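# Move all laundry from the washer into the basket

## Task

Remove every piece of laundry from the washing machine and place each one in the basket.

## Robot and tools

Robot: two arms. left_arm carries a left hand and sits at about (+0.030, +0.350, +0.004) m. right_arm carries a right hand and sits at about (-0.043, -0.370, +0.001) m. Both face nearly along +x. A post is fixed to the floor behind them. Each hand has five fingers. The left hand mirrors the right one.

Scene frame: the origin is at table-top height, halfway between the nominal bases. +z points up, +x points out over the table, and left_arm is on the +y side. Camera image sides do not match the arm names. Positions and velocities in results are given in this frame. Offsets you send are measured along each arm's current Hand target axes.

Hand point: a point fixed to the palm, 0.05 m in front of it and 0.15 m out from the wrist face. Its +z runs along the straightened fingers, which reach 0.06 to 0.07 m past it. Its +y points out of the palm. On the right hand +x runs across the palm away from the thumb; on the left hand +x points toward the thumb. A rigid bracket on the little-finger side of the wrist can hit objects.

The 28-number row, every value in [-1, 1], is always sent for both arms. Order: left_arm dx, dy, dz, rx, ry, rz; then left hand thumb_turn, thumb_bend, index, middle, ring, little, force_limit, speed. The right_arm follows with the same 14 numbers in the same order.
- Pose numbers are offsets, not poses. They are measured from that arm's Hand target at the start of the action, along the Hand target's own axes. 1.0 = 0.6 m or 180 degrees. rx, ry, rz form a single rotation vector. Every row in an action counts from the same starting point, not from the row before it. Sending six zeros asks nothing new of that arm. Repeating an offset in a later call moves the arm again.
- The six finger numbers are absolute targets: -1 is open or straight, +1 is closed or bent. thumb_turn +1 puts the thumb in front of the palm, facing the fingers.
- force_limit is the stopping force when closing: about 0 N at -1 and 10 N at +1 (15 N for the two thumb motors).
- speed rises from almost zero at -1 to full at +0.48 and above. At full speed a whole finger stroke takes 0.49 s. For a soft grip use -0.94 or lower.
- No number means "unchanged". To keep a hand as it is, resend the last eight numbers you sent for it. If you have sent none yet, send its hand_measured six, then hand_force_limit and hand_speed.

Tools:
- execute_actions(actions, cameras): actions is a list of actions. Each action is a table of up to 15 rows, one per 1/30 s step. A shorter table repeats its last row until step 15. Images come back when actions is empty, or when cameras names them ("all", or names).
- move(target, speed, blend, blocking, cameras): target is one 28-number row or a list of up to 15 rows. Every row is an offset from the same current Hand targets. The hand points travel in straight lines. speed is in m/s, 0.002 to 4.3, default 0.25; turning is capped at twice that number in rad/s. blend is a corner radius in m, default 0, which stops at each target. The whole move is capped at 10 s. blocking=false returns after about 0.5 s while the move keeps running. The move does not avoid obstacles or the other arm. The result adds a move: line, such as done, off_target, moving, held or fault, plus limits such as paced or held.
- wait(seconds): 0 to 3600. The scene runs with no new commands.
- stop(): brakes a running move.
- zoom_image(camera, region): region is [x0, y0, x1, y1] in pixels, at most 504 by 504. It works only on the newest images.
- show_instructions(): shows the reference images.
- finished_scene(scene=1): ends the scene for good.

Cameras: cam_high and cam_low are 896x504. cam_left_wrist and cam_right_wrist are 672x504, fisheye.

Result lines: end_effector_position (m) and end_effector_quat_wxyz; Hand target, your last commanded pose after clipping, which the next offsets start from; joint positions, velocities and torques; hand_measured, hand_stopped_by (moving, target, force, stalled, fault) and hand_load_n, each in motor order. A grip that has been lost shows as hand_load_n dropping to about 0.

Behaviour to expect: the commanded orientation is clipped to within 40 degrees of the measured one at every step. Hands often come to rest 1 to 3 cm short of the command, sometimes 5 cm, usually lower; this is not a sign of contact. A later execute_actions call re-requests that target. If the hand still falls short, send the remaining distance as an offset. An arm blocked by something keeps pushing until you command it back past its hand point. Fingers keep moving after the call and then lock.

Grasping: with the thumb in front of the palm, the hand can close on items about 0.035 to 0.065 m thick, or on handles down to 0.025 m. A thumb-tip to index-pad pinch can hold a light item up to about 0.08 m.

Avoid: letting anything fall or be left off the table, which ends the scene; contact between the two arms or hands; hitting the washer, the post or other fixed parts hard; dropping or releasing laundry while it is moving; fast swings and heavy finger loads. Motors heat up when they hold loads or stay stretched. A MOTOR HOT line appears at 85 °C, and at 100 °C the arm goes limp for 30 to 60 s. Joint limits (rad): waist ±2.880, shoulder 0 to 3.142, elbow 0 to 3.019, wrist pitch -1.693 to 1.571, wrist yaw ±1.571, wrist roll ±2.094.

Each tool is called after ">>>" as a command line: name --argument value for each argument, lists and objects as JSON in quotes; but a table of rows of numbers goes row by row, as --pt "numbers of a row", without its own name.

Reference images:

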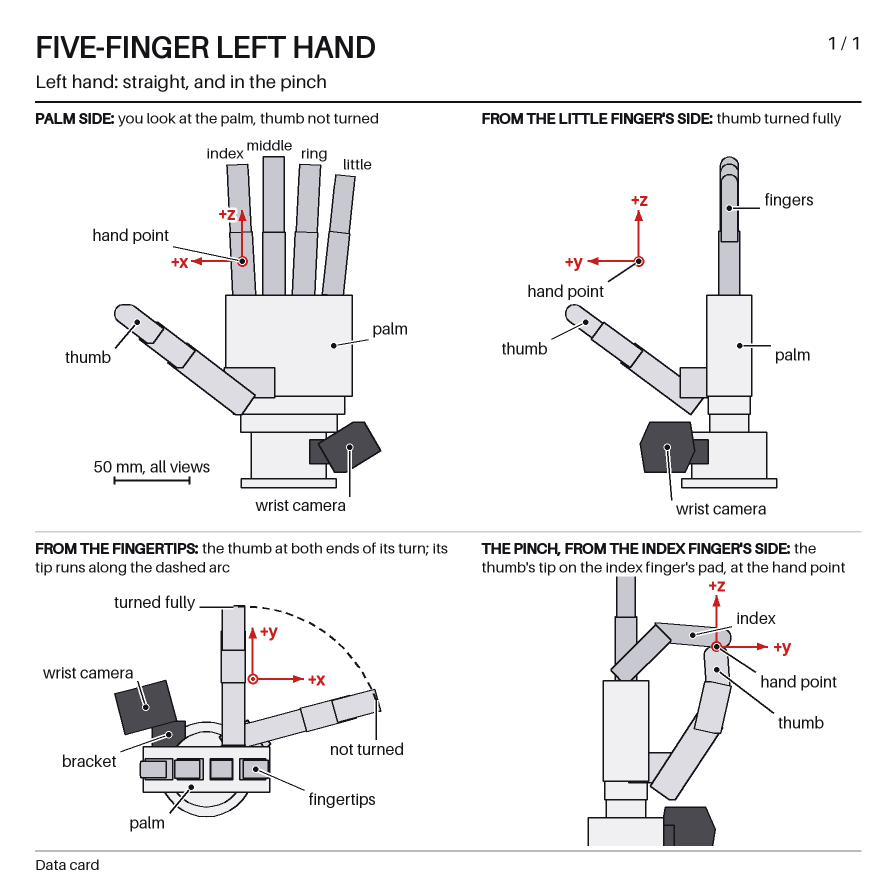

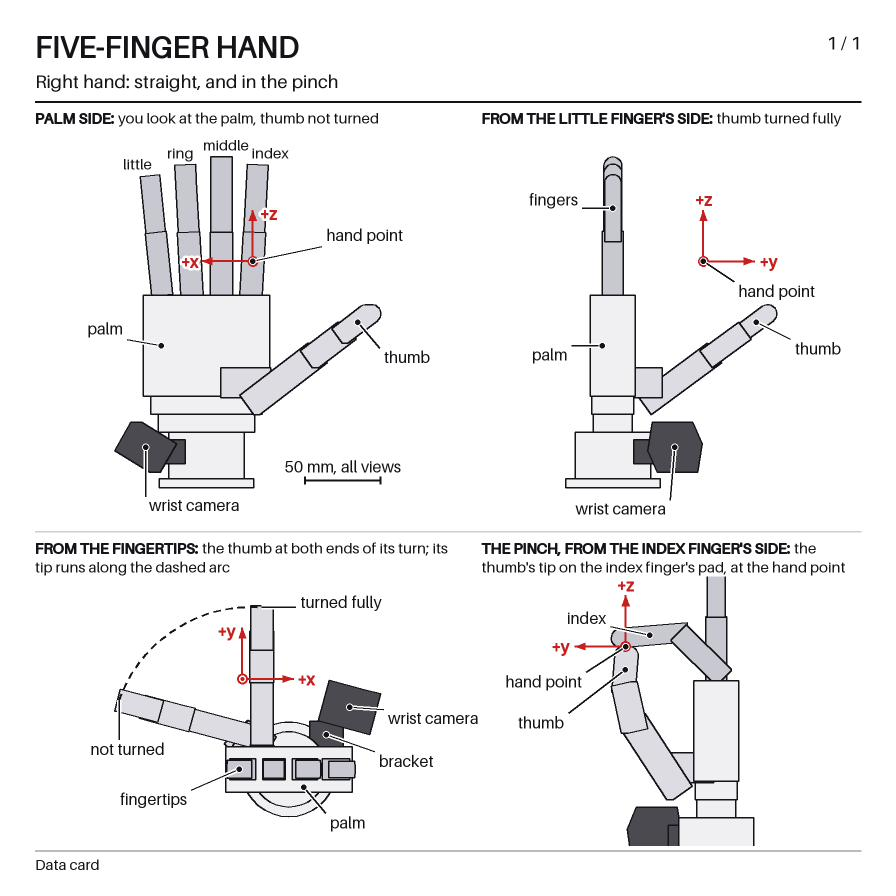

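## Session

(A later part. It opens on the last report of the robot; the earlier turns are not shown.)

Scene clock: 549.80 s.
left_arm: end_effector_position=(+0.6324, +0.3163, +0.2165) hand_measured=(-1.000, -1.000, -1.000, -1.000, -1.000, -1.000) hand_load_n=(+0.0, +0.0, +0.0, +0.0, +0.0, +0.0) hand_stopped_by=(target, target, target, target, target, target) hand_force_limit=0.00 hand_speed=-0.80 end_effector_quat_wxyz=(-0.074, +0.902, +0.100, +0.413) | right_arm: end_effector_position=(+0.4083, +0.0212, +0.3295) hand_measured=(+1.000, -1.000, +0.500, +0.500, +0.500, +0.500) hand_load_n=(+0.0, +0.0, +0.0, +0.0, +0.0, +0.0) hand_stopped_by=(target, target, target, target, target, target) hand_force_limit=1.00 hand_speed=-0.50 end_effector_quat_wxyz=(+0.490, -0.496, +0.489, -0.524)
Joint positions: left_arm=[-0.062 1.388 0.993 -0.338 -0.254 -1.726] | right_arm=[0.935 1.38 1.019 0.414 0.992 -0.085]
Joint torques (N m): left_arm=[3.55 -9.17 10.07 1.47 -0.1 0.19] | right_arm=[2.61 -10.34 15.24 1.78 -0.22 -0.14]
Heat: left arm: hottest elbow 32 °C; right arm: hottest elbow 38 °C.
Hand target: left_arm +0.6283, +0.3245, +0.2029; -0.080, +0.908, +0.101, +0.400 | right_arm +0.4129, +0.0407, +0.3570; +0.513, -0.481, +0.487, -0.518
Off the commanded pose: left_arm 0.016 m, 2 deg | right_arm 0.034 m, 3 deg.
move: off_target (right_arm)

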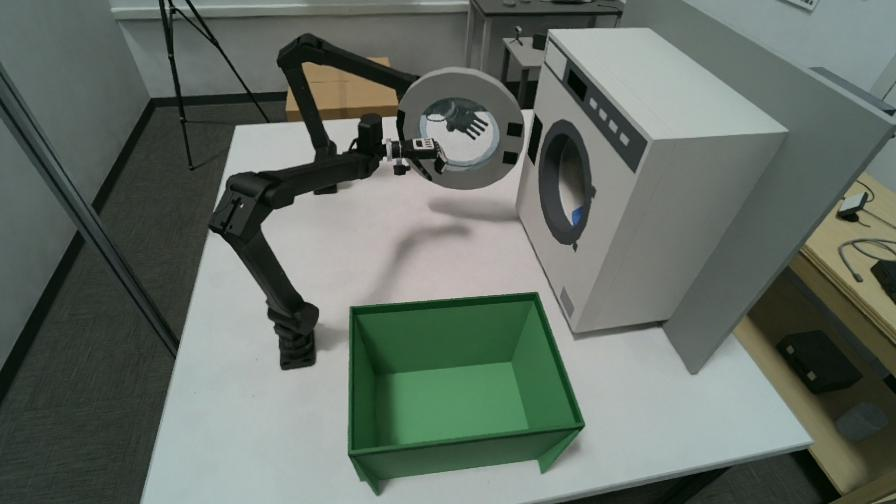

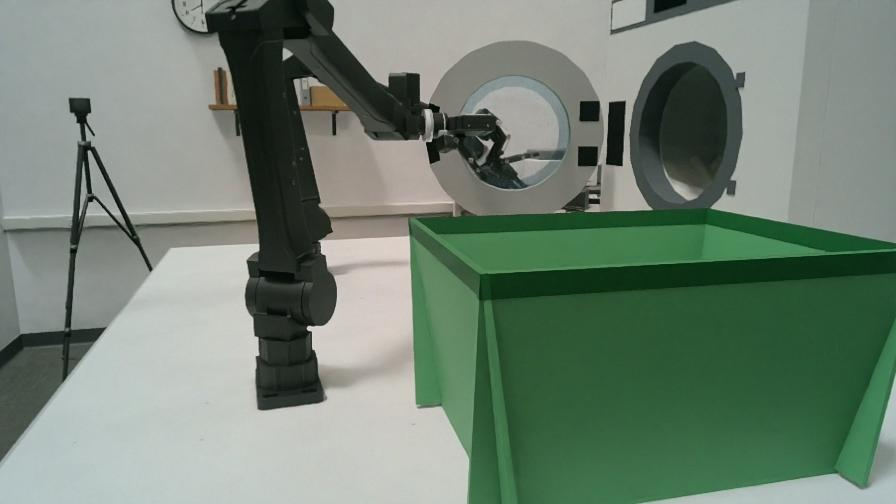

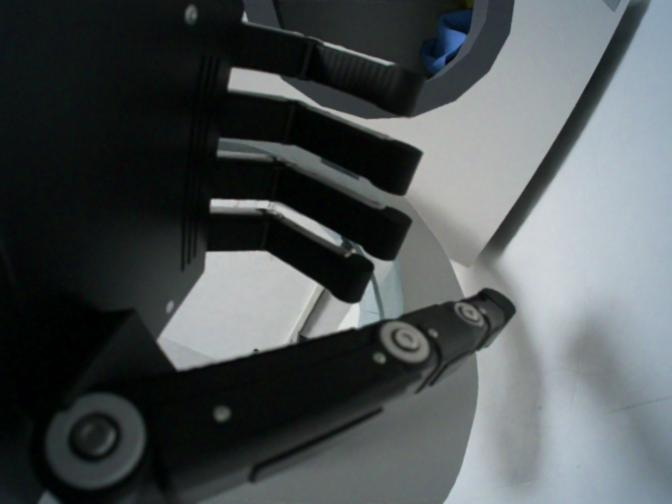

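>>> move --pt "0 0 0 0 0 0 -1 -1 -1 -1 -1 -1 0 -0.8 0.367 -0.04 0.0 0 0 0 1 -1 0.5 0.5 0.5 0.5 1 -0.5" --pt "0 0 0 0 0 0 -1 -1 -1 -1 -1 -1 0 -0.8 0.367 -0.04 0.153 0 0 0 -1 -1 -1 -1 -1 -1 1 -0.5" --cameras '["cam_high","cam_low","cam_right_wrist"]' --speed 0.2

>>> zoom_image --camera "cam_right_wrist" --region '[200, 0, 672, 380]'

Scene clock: 574.30 s.
left_arm: end_effector_position=(+0.6324, +0.3163, +0.2165) hand_measured=(-1.000, -1.000, -1.000, -1.000, -1.000, -1.000) hand_load_n=(+0.0, +0.0, +0.0, +0.0, +0.0, +0.0) hand_stopped_by=(target, target, target, target, target, target) hand_force_limit=0.00 hand_speed=-0.80 end_effector_quat_wxyz=(-0.074, +0.902, +0.100, +0.413) | right_arm: end_effector_position=(+0.4886, -0.1852, +0.3502) hand_measured=(-1.000, -1.000, -1.000, -1.000, -1.000, -1.000) hand_load_n=(+0.0, +0.0, +0.0, -0.5, +0.0, +0.0) hand_stopped_by=(target, target, target, target, target, target) hand_force_limit=1.00 hand_speed=-0.50 end_effector_quat_wxyz=(+0.489, -0.506, +0.492, -0.513)
Joint positions: left_arm=[-0.062 1.388 0.993 -0.338 -0.254 -1.726] | right_arm=[0.41 1.148 0.899 0.253 0.451 -0.041]
Joint torques (N m): left_arm=[3.72 -9 10 1.37 -0.06 0.22] | right_arm=[1.2 -7.94 15.68 2.06 -0.12 0.1]
Heat: left arm: hottest elbow 32 °C; right arm: hottest elbow 41 °C.
Hand target: left_arm +0.6283, +0.3245, +0.2029; -0.080, +0.908, +0.101, +0.400 | right_arm +0.5004, -0.1805, +0.3867; +0.513, -0.481, +0.487, -0.518
Off the commanded pose: left_arm 0.016 m, 2 deg | right_arm 0.039 m, 4 deg.
move: off_target (right_arm); target 2's new numbers were sent with right_arm's hand 0.039 m and 4 deg from that target

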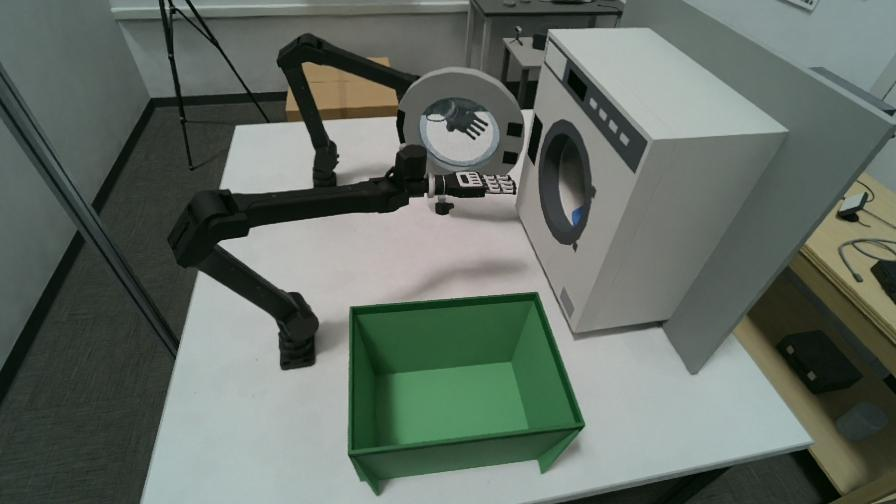

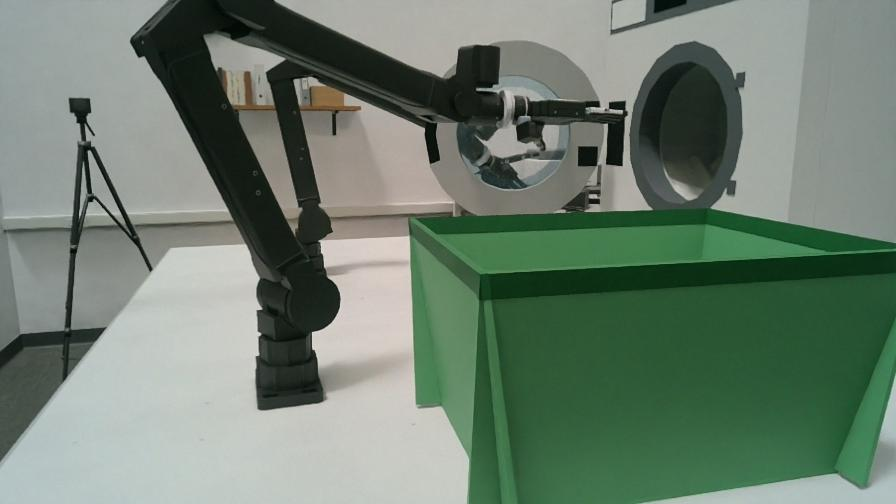

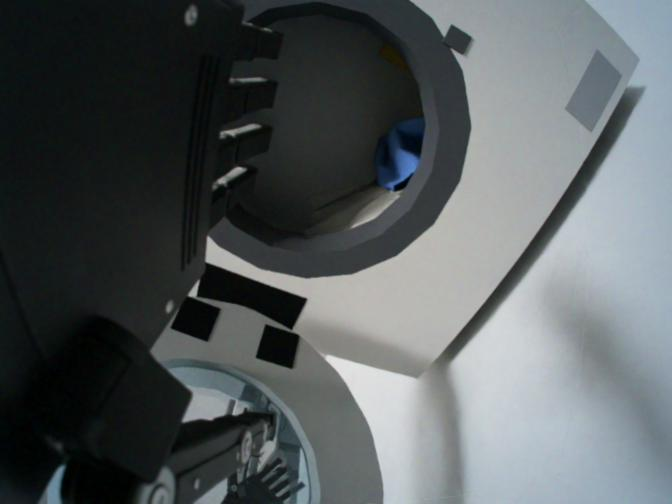

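Scaled by 1.068 from the camera's image (finer frame: 960x720).

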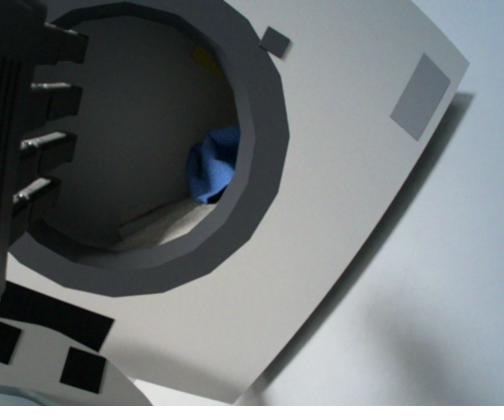

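>>> move --target '[0,0,0,0,0,0,-1,-1,-1,-1,-1,-1,0,-0.8, -0.10,-0.02,0.20,-0.139,0,0,-1,-1,-1,-1,-1,-1,1,-0.5]' --cameras '["cam_high","cam_low","cam_right_wrist"]' --speed 0.2

>>> zoom_image --camera "cam_right_wrist" --region '[200, 0, 672, 380]'

Scene clock: 586.47 s.
left_arm: end_effector_position=(+0.6324, +0.3163, +0.2165) hand_measured=(-1.000, -1.000, -1.000, -1.000, -1.000, -1.000) hand_load_n=(+0.0, +0.0, +0.0, +0.0, +0.5, +0.0) hand_stopped_by=(target, target, target, target, target, target) hand_force_limit=0.00 hand_speed=-0.80 end_effector_quat_wxyz=(-0.074, +0.902, +0.100, +0.413) | right_arm: end_effector_position=(+0.6101, -0.1215, +0.3810) hand_measured=(-1.000, -1.000, -1.000, -1.000, -1.000, -1.000) hand_load_n=(-0.5, +0.0, +0.0, +0.0, +0.0, +0.0) hand_stopped_by=(target, target, target, target, target, target) hand_force_limit=1.00 hand_speed=-0.50 end_effector_quat_wxyz=(-0.382, +0.595, -0.585, +0.397)
Joint positions: left_arm=[-0.062 1.388 0.993 -0.338 -0.254 -1.726] | right_arm=[0.388 1.593 1.689 -0.535 0.394 0.15]
Joint torques (N m): left_arm=[4.42 -8.7 10.19 1.54 -0.07 0.19] | right_arm=[0.79 -15.5 16.14 0.85 0 0.12]
Heat: left arm: hottest elbow 32 °C; right arm: hottest elbow 41 °C.
Hand target: left_arm +0.6283, +0.3245, +0.2029; -0.080, +0.908, +0.101, +0.400 | right_arm +0.6201, -0.1218, +0.4062; -0.397, +0.581, -0.587, +0.401
Off the commanded pose: left_arm 0.016 m, 2 deg | right_arm 0.027 m, 2 deg.
move: off_target (right_arm)

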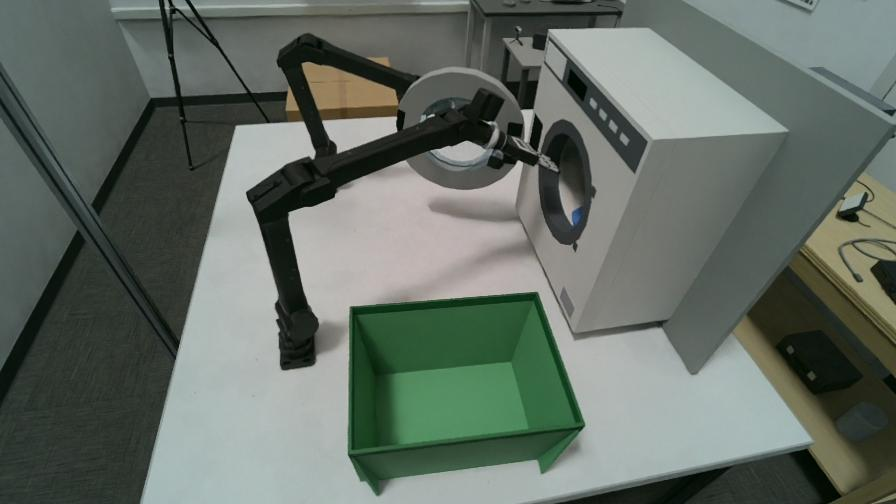

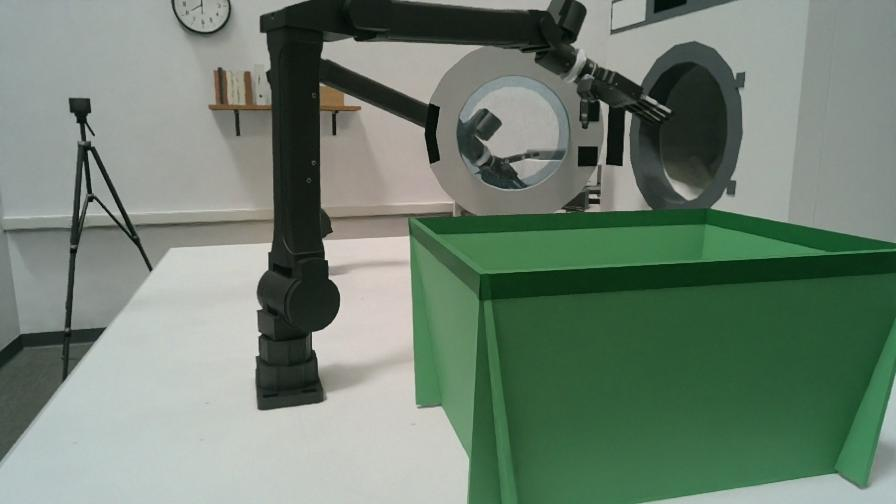

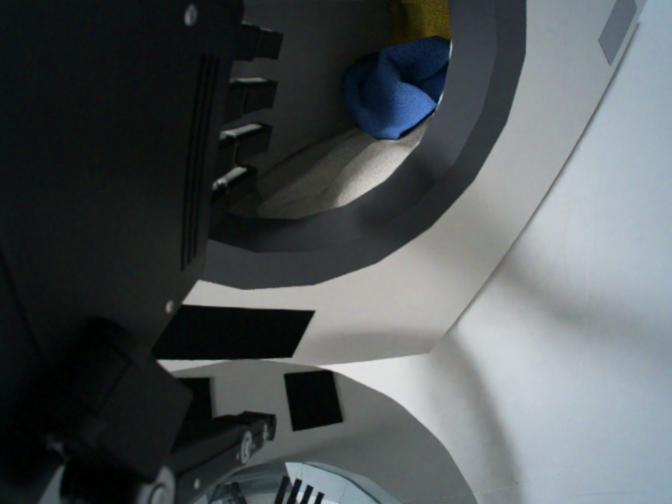

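Scaled by 1.068 from the camera's image (finer frame: 960x720).

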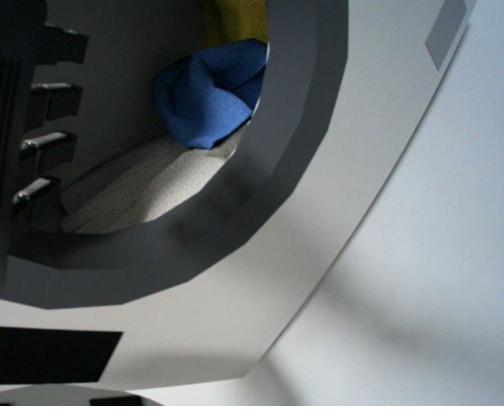

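>>> move --target '[0,0,0,0,0,0,-1,-1,-1,-1,-1,-1,0,-0.8, 0.017,0.005,0.199,0.072,0,0,-1,-1,-1,-1,-1,-1,1,-0.5]' --cameras '["cam_high","cam_low","cam_right_wrist"]' --speed 0.15

>>> zoom_image --camera "cam_right_wrist" --region '[200, 0, 672, 380]'

Scene clock: 604.40 s.
left_arm: end_effector_position=(+0.6324, +0.3163, +0.2165) hand_measured=(-1.000, -1.000, -1.000, -1.000, -1.000, -1.000) hand_load_n=(+0.0, +0.0, +0.0, +0.0, +0.0, +0.0) hand_stopped_by=(target, target, target, target, target, target) hand_force_limit=0.00 hand_speed=-0.80 end_effector_quat_wxyz=(-0.074, +0.902, +0.100, +0.413) | right_arm: end_effector_position=(+0.7209, -0.1330, +0.3419) hand_measured=(-1.000, -1.000, -1.000, -1.000, -1.000, -1.000) hand_load_n=(+0.0, +0.0, +0.0, +0.0, +0.0, +0.0) hand_stopped_by=(target, target, target, target, target, target) hand_force_limit=1.00 hand_speed=-0.50 end_effector_quat_wxyz=(-0.448, +0.542, -0.547, +0.454)
Joint positions: left_arm=[-0.062 1.388 0.993 -0.338 -0.254 -1.726] | right_arm=[0.312 1.782 1.689 -0.107 0.348 0.066]
Joint torques (N m): left_arm=[3.78 -8.94 9.95 1.46 -0.11 0.17] | right_arm=[1.2 -19.43 13.98 2.24 0.03 -0.14]
Heat: left arm: hottest elbow 32 °C; right arm: hottest elbow 40 °C.
Hand target: left_arm +0.6283, +0.3245, +0.2029; -0.080, +0.908, +0.101, +0.400 | right_arm +0.7301, -0.1334, +0.3599; -0.460, +0.532, -0.539, +0.464
Off the commanded pose: left_arm 0.016 m, 2 deg | right_arm 0.020 m, 2 deg.
move: off_target (right_arm)

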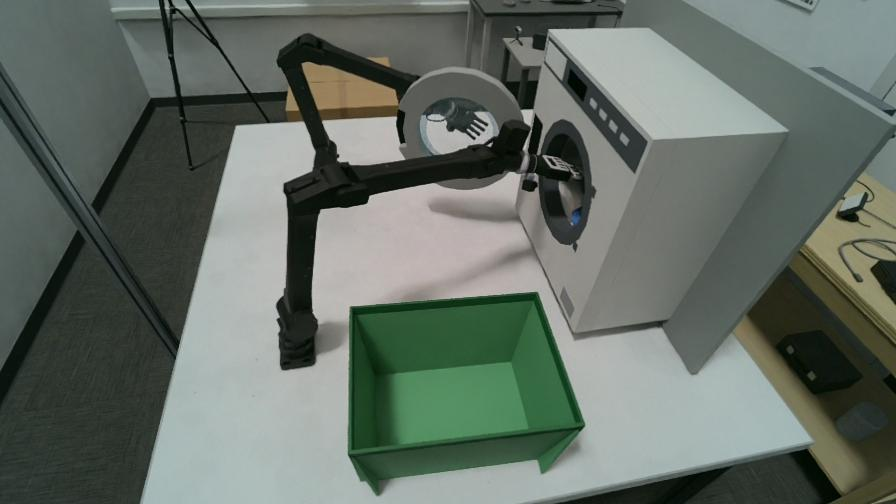

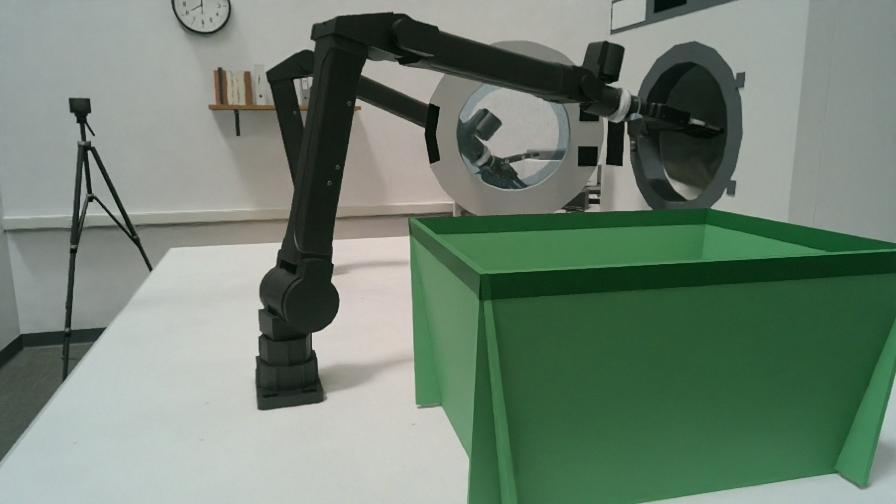

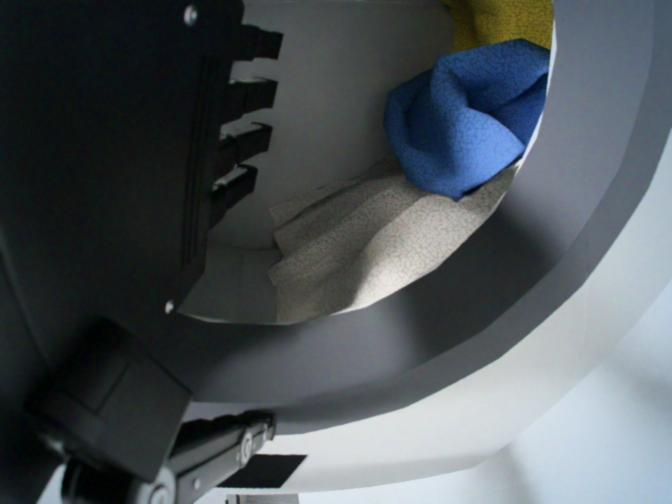

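Scaled by 1.068 from the camera's image (finer frame: 960x720).

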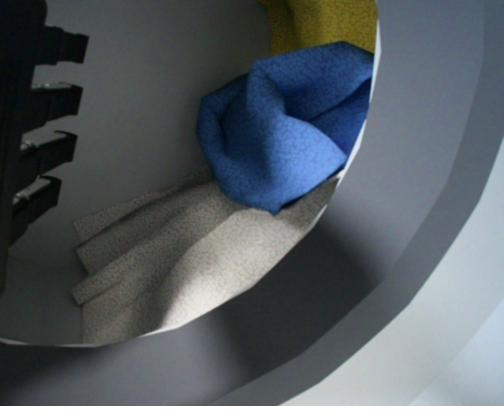

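>>> move --pt "0 0 0 0 0 0 -1 -1 -1 -1 -1 -1 0 -0.8 0.028 0.033 -0.45 0.067 0 0 -1 -1 -1 -1 -1 -1 1 -0.5" --pt "0 0 0 0 0 0 -1 -1 -1 -1 -1 -1 0 -0.8 0.0 0.033 -0.46 0.067 0 0 1 -1 0.5 0.5 0.5 0.5 1 0" --pt "0 0 0 0 0 0 -1 -1 -1 -1 -1 -1 0 -0.8 -0.55 0.078 -0.5275 0.067 0 0 1 -1 0.5 0.5 0.5 0.5 1 0" --cameras '["cam_high","cam_low","cam_right_wrist"]' --speed '[0.2,0.15,0.12]'

Scene clock: 666.37 s.
left_arm: end_effector_position=(+0.6331, +0.3330, +0.2165) hand_measured=(-1.000, -1.000, -1.000, -1.000, -1.000, -1.000) hand_load_n=(+0.0, +0.0, +0.0, +0.0, +0.0, +0.0) hand_stopped_by=(target, target, target, target, target, target) hand_force_limit=0.00 hand_speed=-0.80 end_effector_quat_wxyz=(-0.080, +0.901, +0.112, +0.412) | right_arm: end_effector_position=(+0.4144, +0.1540, +0.3405) hand_measured=(+1.000, -1.000, +0.500, +0.500, +0.500, +0.500) hand_load_n=(+0.0, -0.5, -1.5, +0.0, +0.0, +0.0) hand_stopped_by=(target, target, target, target, target, target) hand_force_limit=1.00 hand_speed=0.00 end_effector_quat_wxyz=(+0.472, -0.487, +0.495, -0.544)
Joint positions: left_arm=[-0.033 1.388 0.993 -0.338 -0.252 -1.726] | right_arm=[1.071 1.693 1.4 0.39 1.18 -0.153]
Joint torques (N m): left_arm=[1.55 -8.64 10.14 1.43 -0.15 0.18] | right_arm=[3.66 -13.45 17.39 1.57 -1.61 0.12]
Heat: left arm: hottest elbow 32 °C; right arm: hottest elbow 39 °C.
Hand target: left_arm +0.6283, +0.3246, +0.2029; -0.080, +0.908, +0.101, +0.400 | right_arm +0.4138, +0.2004, +0.3602; +0.513, -0.481, +0.487, -0.518
Off the commanded pose: left_arm 0.017 m, 2 deg | right_arm 0.050 m, 6 deg.
move: off_target (right_arm)

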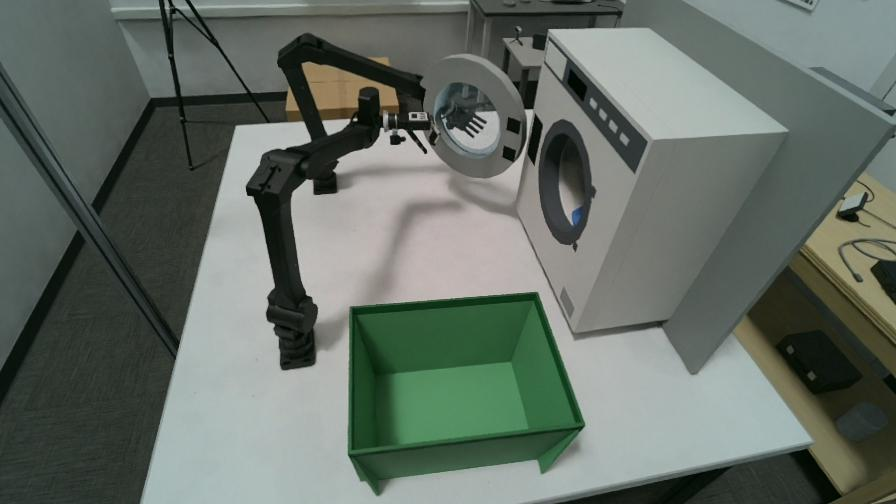

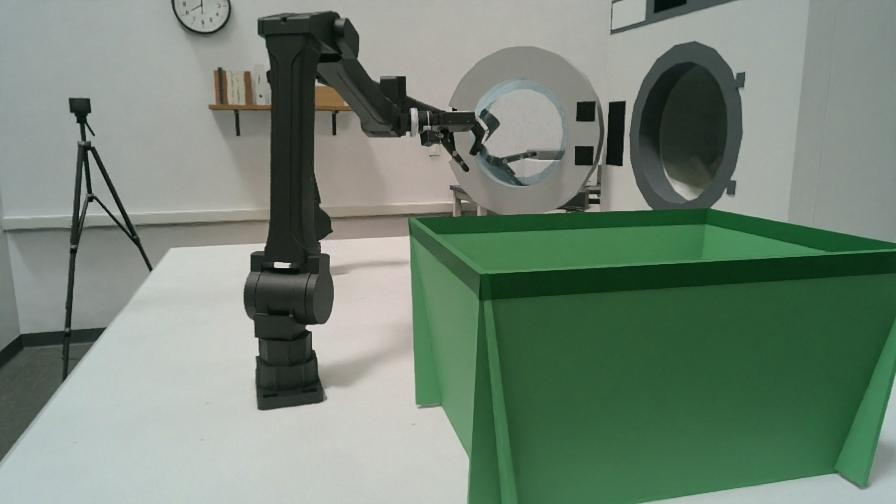

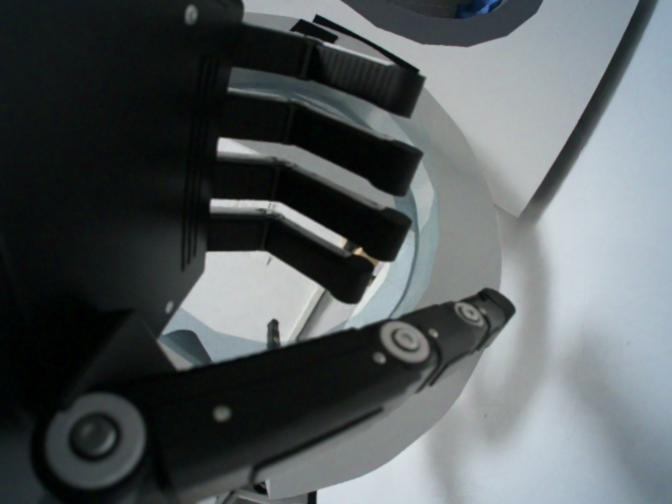

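>>> move --pt "0 0 0 0 0 0 -1 -1 -1 -1 -1 -1 0 -0.8 0.5 0.005 0.04 -0.02 0 0 1 -1 0.5 0.5 0.5 0.5 1 0" --pt "0 0 0 0 0 0 -1 -1 -1 -1 -1 -1 0 -0.8 0.65 0.038 0.075 -0.03 0 0 1 -1 -1 -1 -1 -1 1 0" --pt "0 0 0 0 0 0 -1 -1 -1 -1 -1 -1 0 -0.8 0.65 0.06 0.396 -0.03 0 0 1 -1 -1 -1 -1 -1 1 0" --cameras '["cam_high","cam_low","cam_right_wrist"]' --speed '[0.2,0.2,0.15]'

Scene clock: 732.40 s.
left_arm: end_effector_position=(+0.6331, +0.3342, +0.2164) hand_measured=(-1.000, -1.000, -1.000, -1.000, -1.000, -1.000) hand_load_n=(+0.0, +0.0, +0.0, +0.0, +0.0, +0.0) hand_stopped_by=(target, target, target, target, target, target) hand_force_limit=0.00 hand_speed=-0.80 end_effector_quat_wxyz=(-0.080, +0.901, +0.113, +0.412) | right_arm: end_effector_position=(+0.6334, -0.1939, +0.3084) hand_measured=(+1.000, -1.000, -1.000, -1.000, -1.000, -1.000) hand_load_n=(+0.0, +0.0, +0.0, -0.5, +0.0, -0.5) hand_stopped_by=(target, target, target, target, target, target) hand_force_limit=1.00 hand_speed=0.00 end_effector_quat_wxyz=(-0.472, +0.523, -0.517, +0.486)
Joint positions: left_arm=[-0.031 1.388 0.993 -0.338 -0.252 -1.725] | right_arm=[0.265 1.529 1.206 0.238 0.305 0.005]
Joint torques (N m): left_arm=[1.14 -8.88 10.14 1.42 -0.13 0.2] | right_arm=[1.03 -14.21 15.54 1.69 -0.11 0.02]
Heat: left arm: hottest elbow 32 °C; right arm: hottest elbow 51 °C.
Hand target: left_arm +0.6283, +0.3247, +0.2029; -0.080, +0.908, +0.101, +0.400 | right_arm +0.6488, -0.1923, +0.3388; -0.490, +0.505, -0.511, +0.495
Off the commanded pose: left_arm 0.017 m, 2 deg | right_arm 0.034 m, 3 deg.
move: off_target (right_arm)

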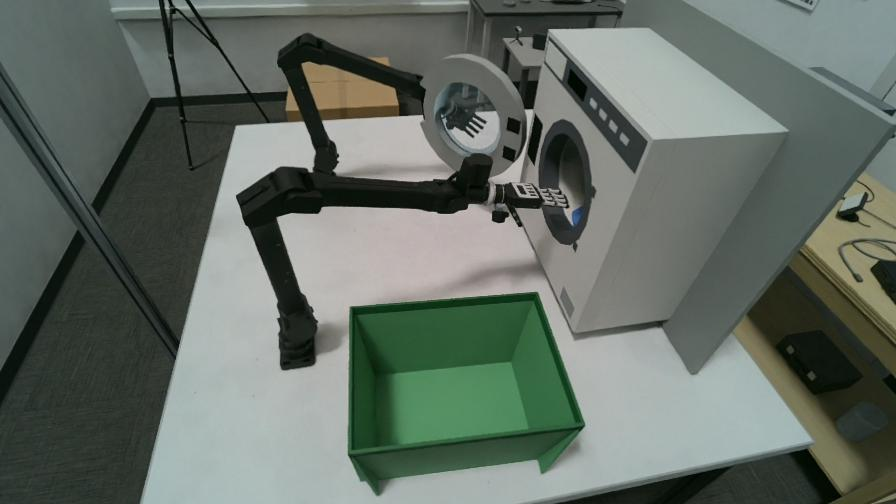

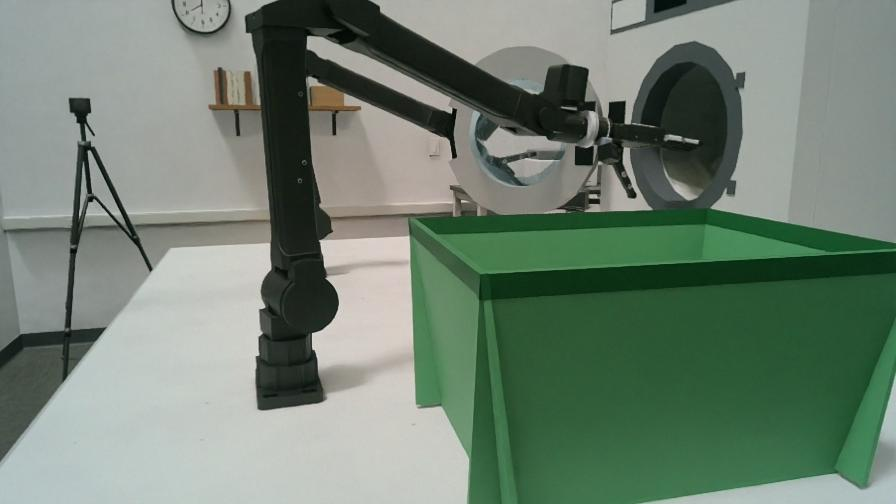

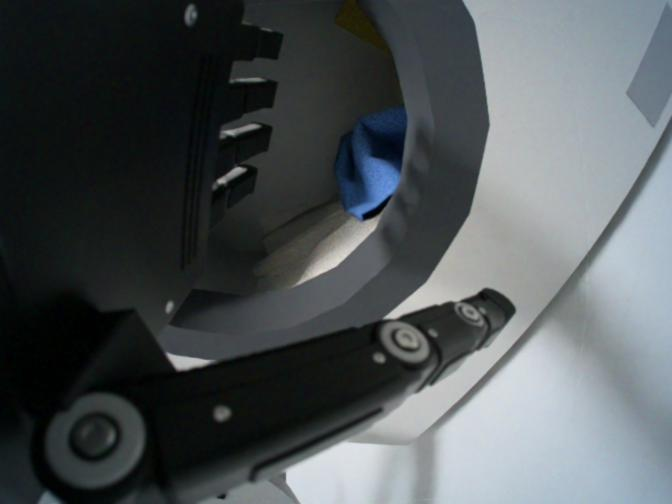

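>>> move --pt "0 0 0 0 0 0 -1 -1 -1 -1 -1 -1 0 -0.8 0.0 0.045 0.12 0 0.044 0 1 -1 -1 -1 -1 -1 1 0" --pt "0 0 0 0 0 0 -1 -1 -1 -1 -1 -1 0 -0.8 0.0 0.049 0.235 0 0.044 0 1 -1 -1 -1 -1 -1 1 0" --cameras '["cam_high","cam_low","cam_right_wrist"]' --speed 0.1 --blend 0.03

Scene clock: 743.50 s.
left_arm: end_effector_position=(+0.6331, +0.3342, +0.2164) hand_measured=(-1.000, -1.000, -1.000, -1.000, -1.000, -1.000) hand_load_n=(+0.0, +0.0, +0.0, +0.0, +0.0, +0.5) hand_stopped_by=(target, target, target, target, target, target) hand_force_limit=0.00 hand_speed=-0.80 end_effector_quat_wxyz=(-0.080, +0.901, +0.113, +0.412) | right_arm: end_effector_position=(+0.7420, -0.1881, +0.2871) hand_measured=(+1.000, -1.000, -1.000, -1.000, -1.000, -1.000) hand_load_n=(-1.5, +1.0, +0.0, +0.0, +0.0, +0.0) hand_stopped_by=(target, target, target, target, target, target) hand_force_limit=1.00 hand_speed=0.00 end_effector_quat_wxyz=(+0.429, -0.501, +0.542, -0.521)
Joint positions: left_arm=[-0.031 1.388 0.993 -0.338 -0.252 -1.725] | right_arm=[0.264 1.823 1.537 0.187 0.43 -0.017]
Joint torques (N m): left_arm=[1.03 -8.53 10.09 1.55 -0.12 0.18] | right_arm=[-0.79 -13.63 20.21 2.52 -0.44 0.27]
Heat: left arm: hottest elbow 32 °C; right arm: hottest elbow 48 °C.
Hand target: left_arm +0.6283, +0.3247, +0.2029; -0.080, +0.908, +0.101, +0.400 | right_arm +0.7889, -0.1939, +0.3051; -0.453, +0.469, -0.543, +0.528
Off the commanded pose: left_arm 0.017 m, 2 deg | right_arm 0.050 m, 5 deg.
move: off_target (right_arm)

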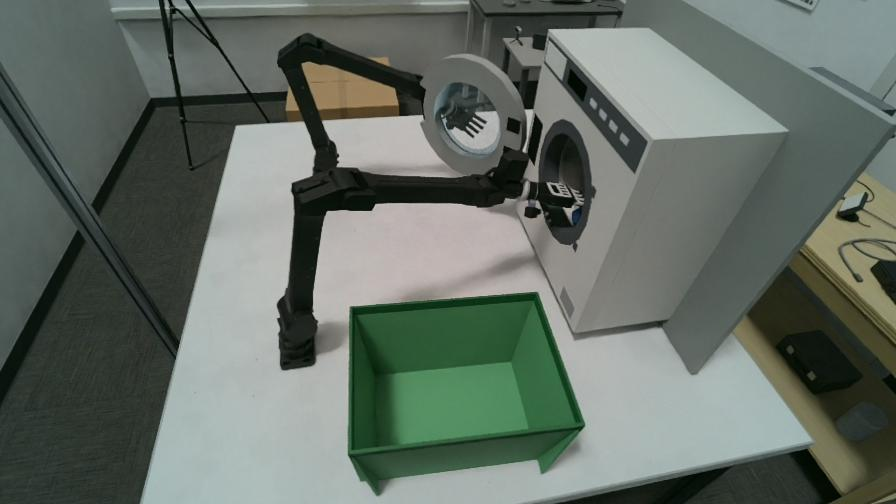

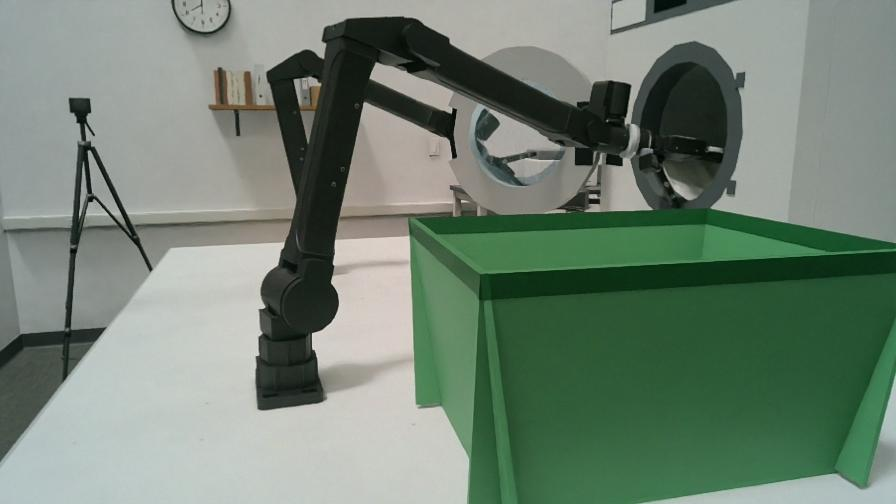

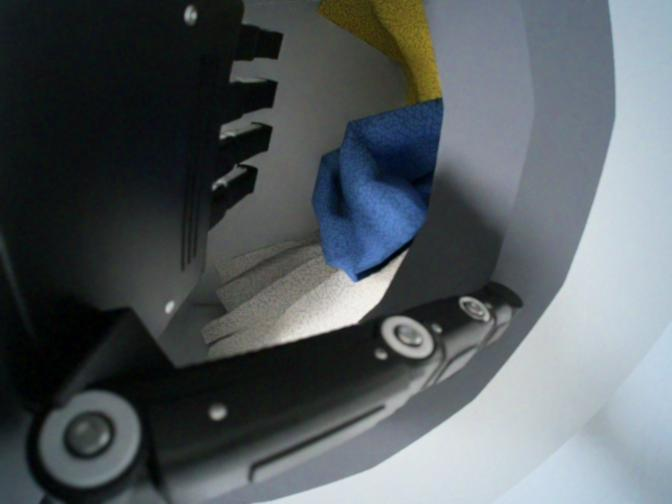

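>>> move --pt "0 0 0 0 0 0 -1 -1 -1 -1 -1 -1 0 -0.8 0.016 -0.03 -0.117 0 0 0 1 -1 -1 -1 -1 -1 1 0" --pt "0 0 0 0 0 0 -1 -1 -1 -1 -1 -1 0 -0.8 0.016 -0.03 -0.10 0 0 0 1 0 -1 -1 -1 -1 1 0" --pt "0 0 0 0 0 0 -1 -1 -1 -1 -1 -1 0 -0.8 -0.006 -0.026 0.04 0 0 0 1 0 -1 -1 -1 -1 1 0" --cameras '["cam_high","cam_low","cam_right_wrist"]' --speed 0.1

Scene clock: 764.50 s.
left_arm: end_effector_position=(+0.6331, +0.3342, +0.2164) hand_measured=(-1.000, -1.000, -1.000, -1.000, -1.000, -1.000) hand_load_n=(+0.0, +0.0, +0.0, +0.0, +0.0, +0.0) hand_stopped_by=(target, target, target, target, target, target) hand_force_limit=0.00 hand_speed=-0.80 end_effector_quat_wxyz=(-0.080, +0.901, +0.113, +0.412) | right_arm: end_effector_position=(+0.8004, -0.1920, +0.3019) hand_measured=(+1.000, +0.000, -1.000, -1.000, -1.000, -1.000) hand_load_n=(+0.5, +0.0, +0.0, +0.0, +0.0, +0.0) hand_stopped_by=(target, target, target, target, target, target) hand_force_limit=1.00 hand_speed=0.00 end_effector_quat_wxyz=(+0.443, -0.482, +0.544, -0.525)
Joint positions: left_arm=[-0.031 1.388 0.993 -0.338 -0.252 -1.725] | right_arm=[0.235 1.955 1.748 0.148 0.41 0]
Joint torques (N m): left_arm=[1.08 -9.23 9.96 1.5 -0.15 0.19] | right_arm=[0.91 -20.72 16.08 1.01 -0.1 0.07]
Heat: left arm: hottest elbow 32 °C; right arm: hottest elbow 47 °C.
Hand target: left_arm +0.6283, +0.3247, +0.2029; -0.080, +0.908, +0.101, +0.400 | right_arm +0.8136, -0.1939, +0.3200; +0.453, -0.469, +0.543, -0.528
Off the commanded pose: left_arm 0.017 m, 2 deg | right_arm 0.022 m, 2 deg.
move: off_target (right_arm)

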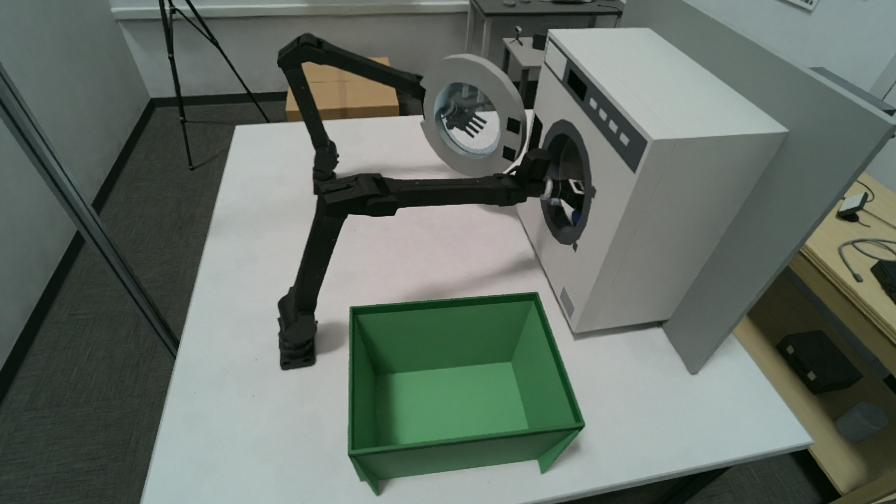

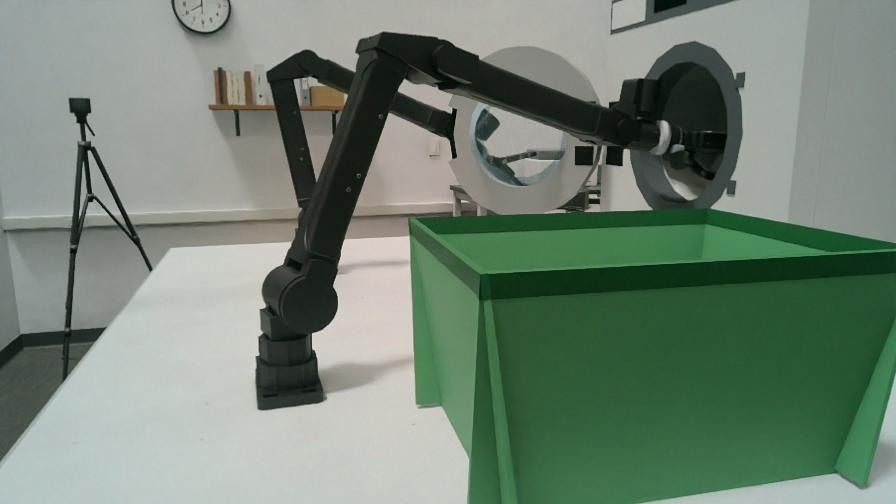

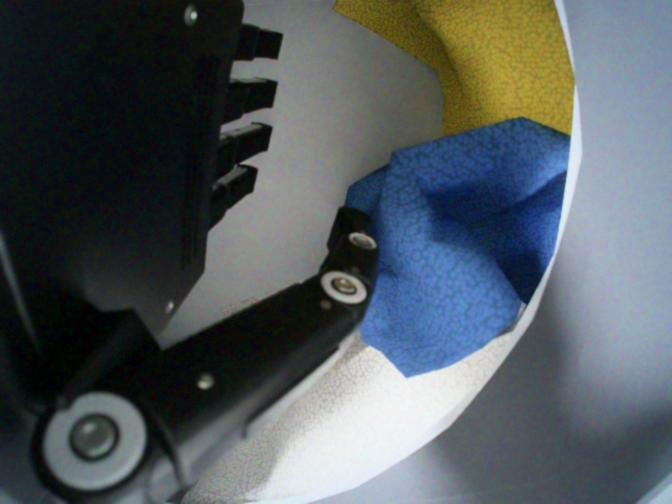

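>>> move --pt "0 0 0 0 0 0 -1 -1 -1 -1 -1 -1 0 -0.8 0 0.01 0 0 0 0 1 -0.8 -1 -1 -1 -1 1 0" --pt "0 0 0 0 0 0 -1 -1 -1 -1 -1 -1 0 -0.8 0 0.075 0.003 0 0 0 1 -0.8 -1 -1 -1 -1 1 0" --cameras '["cam_low","cam_right_wrist"]' --speed 0.06

Scene clock: 803.60 s.
left_arm: end_effector_position=(+0.6331, +0.3342, +0.2164) hand_measured=(-1.000, -1.000, -1.000, -1.000, -1.000, -1.000) hand_load_n=(+0.0, +0.0, +0.0, +0.0, +0.0, +0.0) hand_stopped_by=(target, target, target, target, target, target) hand_force_limit=0.00 hand_speed=-0.80 end_effector_quat_wxyz=(-0.080, +0.901, +0.113, +0.412) | right_arm: end_effector_position=(+0.8089, -0.1897, +0.2934) hand_measured=(+1.000, -0.800, -1.000, -1.000, -1.000, -1.000) hand_load_n=(+0.0, +0.0, +0.0, +0.0, +0.0, +0.0) hand_stopped_by=(target, target, target, target, target, target) hand_force_limit=1.00 hand_speed=0.00 end_effector_quat_wxyz=(+0.455, -0.470, +0.538, -0.531)
Joint positions: left_arm=[-0.031 1.388 0.993 -0.338 -0.252 -1.725] | right_arm=[0.235 1.983 1.743 0.217 0.41 0]
Joint torques (N m): left_arm=[1.08 -9.05 10.03 1.4 -0.12 0.18] | right_arm=[0.85 -20.31 10.59 2.04 -0.11 0.08]
Heat: left arm: hottest elbow 32 °C; right arm: hottest elbow 53 °C.
Hand target: left_arm +0.6283, +0.3247, +0.2029; -0.080, +0.908, +0.101, +0.400 | right_arm +0.8140, -0.1941, +0.2750; +0.453, -0.469, +0.543, -0.528
Off the commanded pose: left_arm 0.017 m, 2 deg | right_arm 0.020 m, 1 deg.
move: off_target (right_arm)

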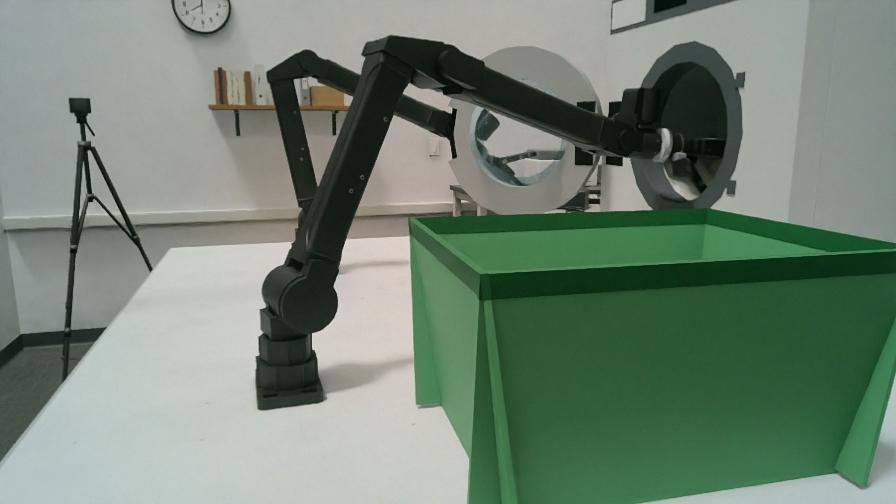

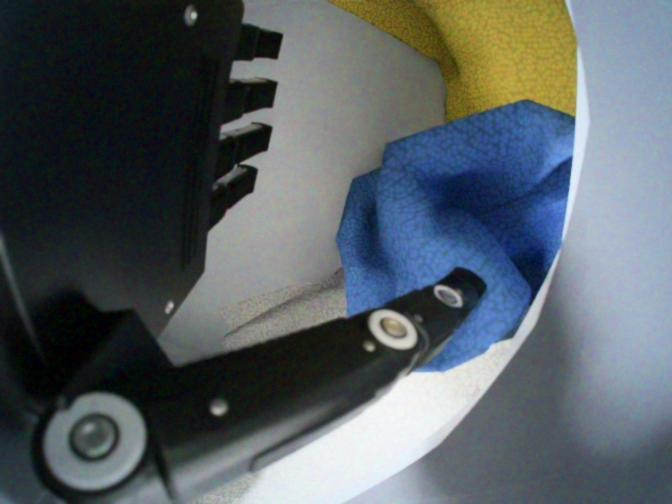

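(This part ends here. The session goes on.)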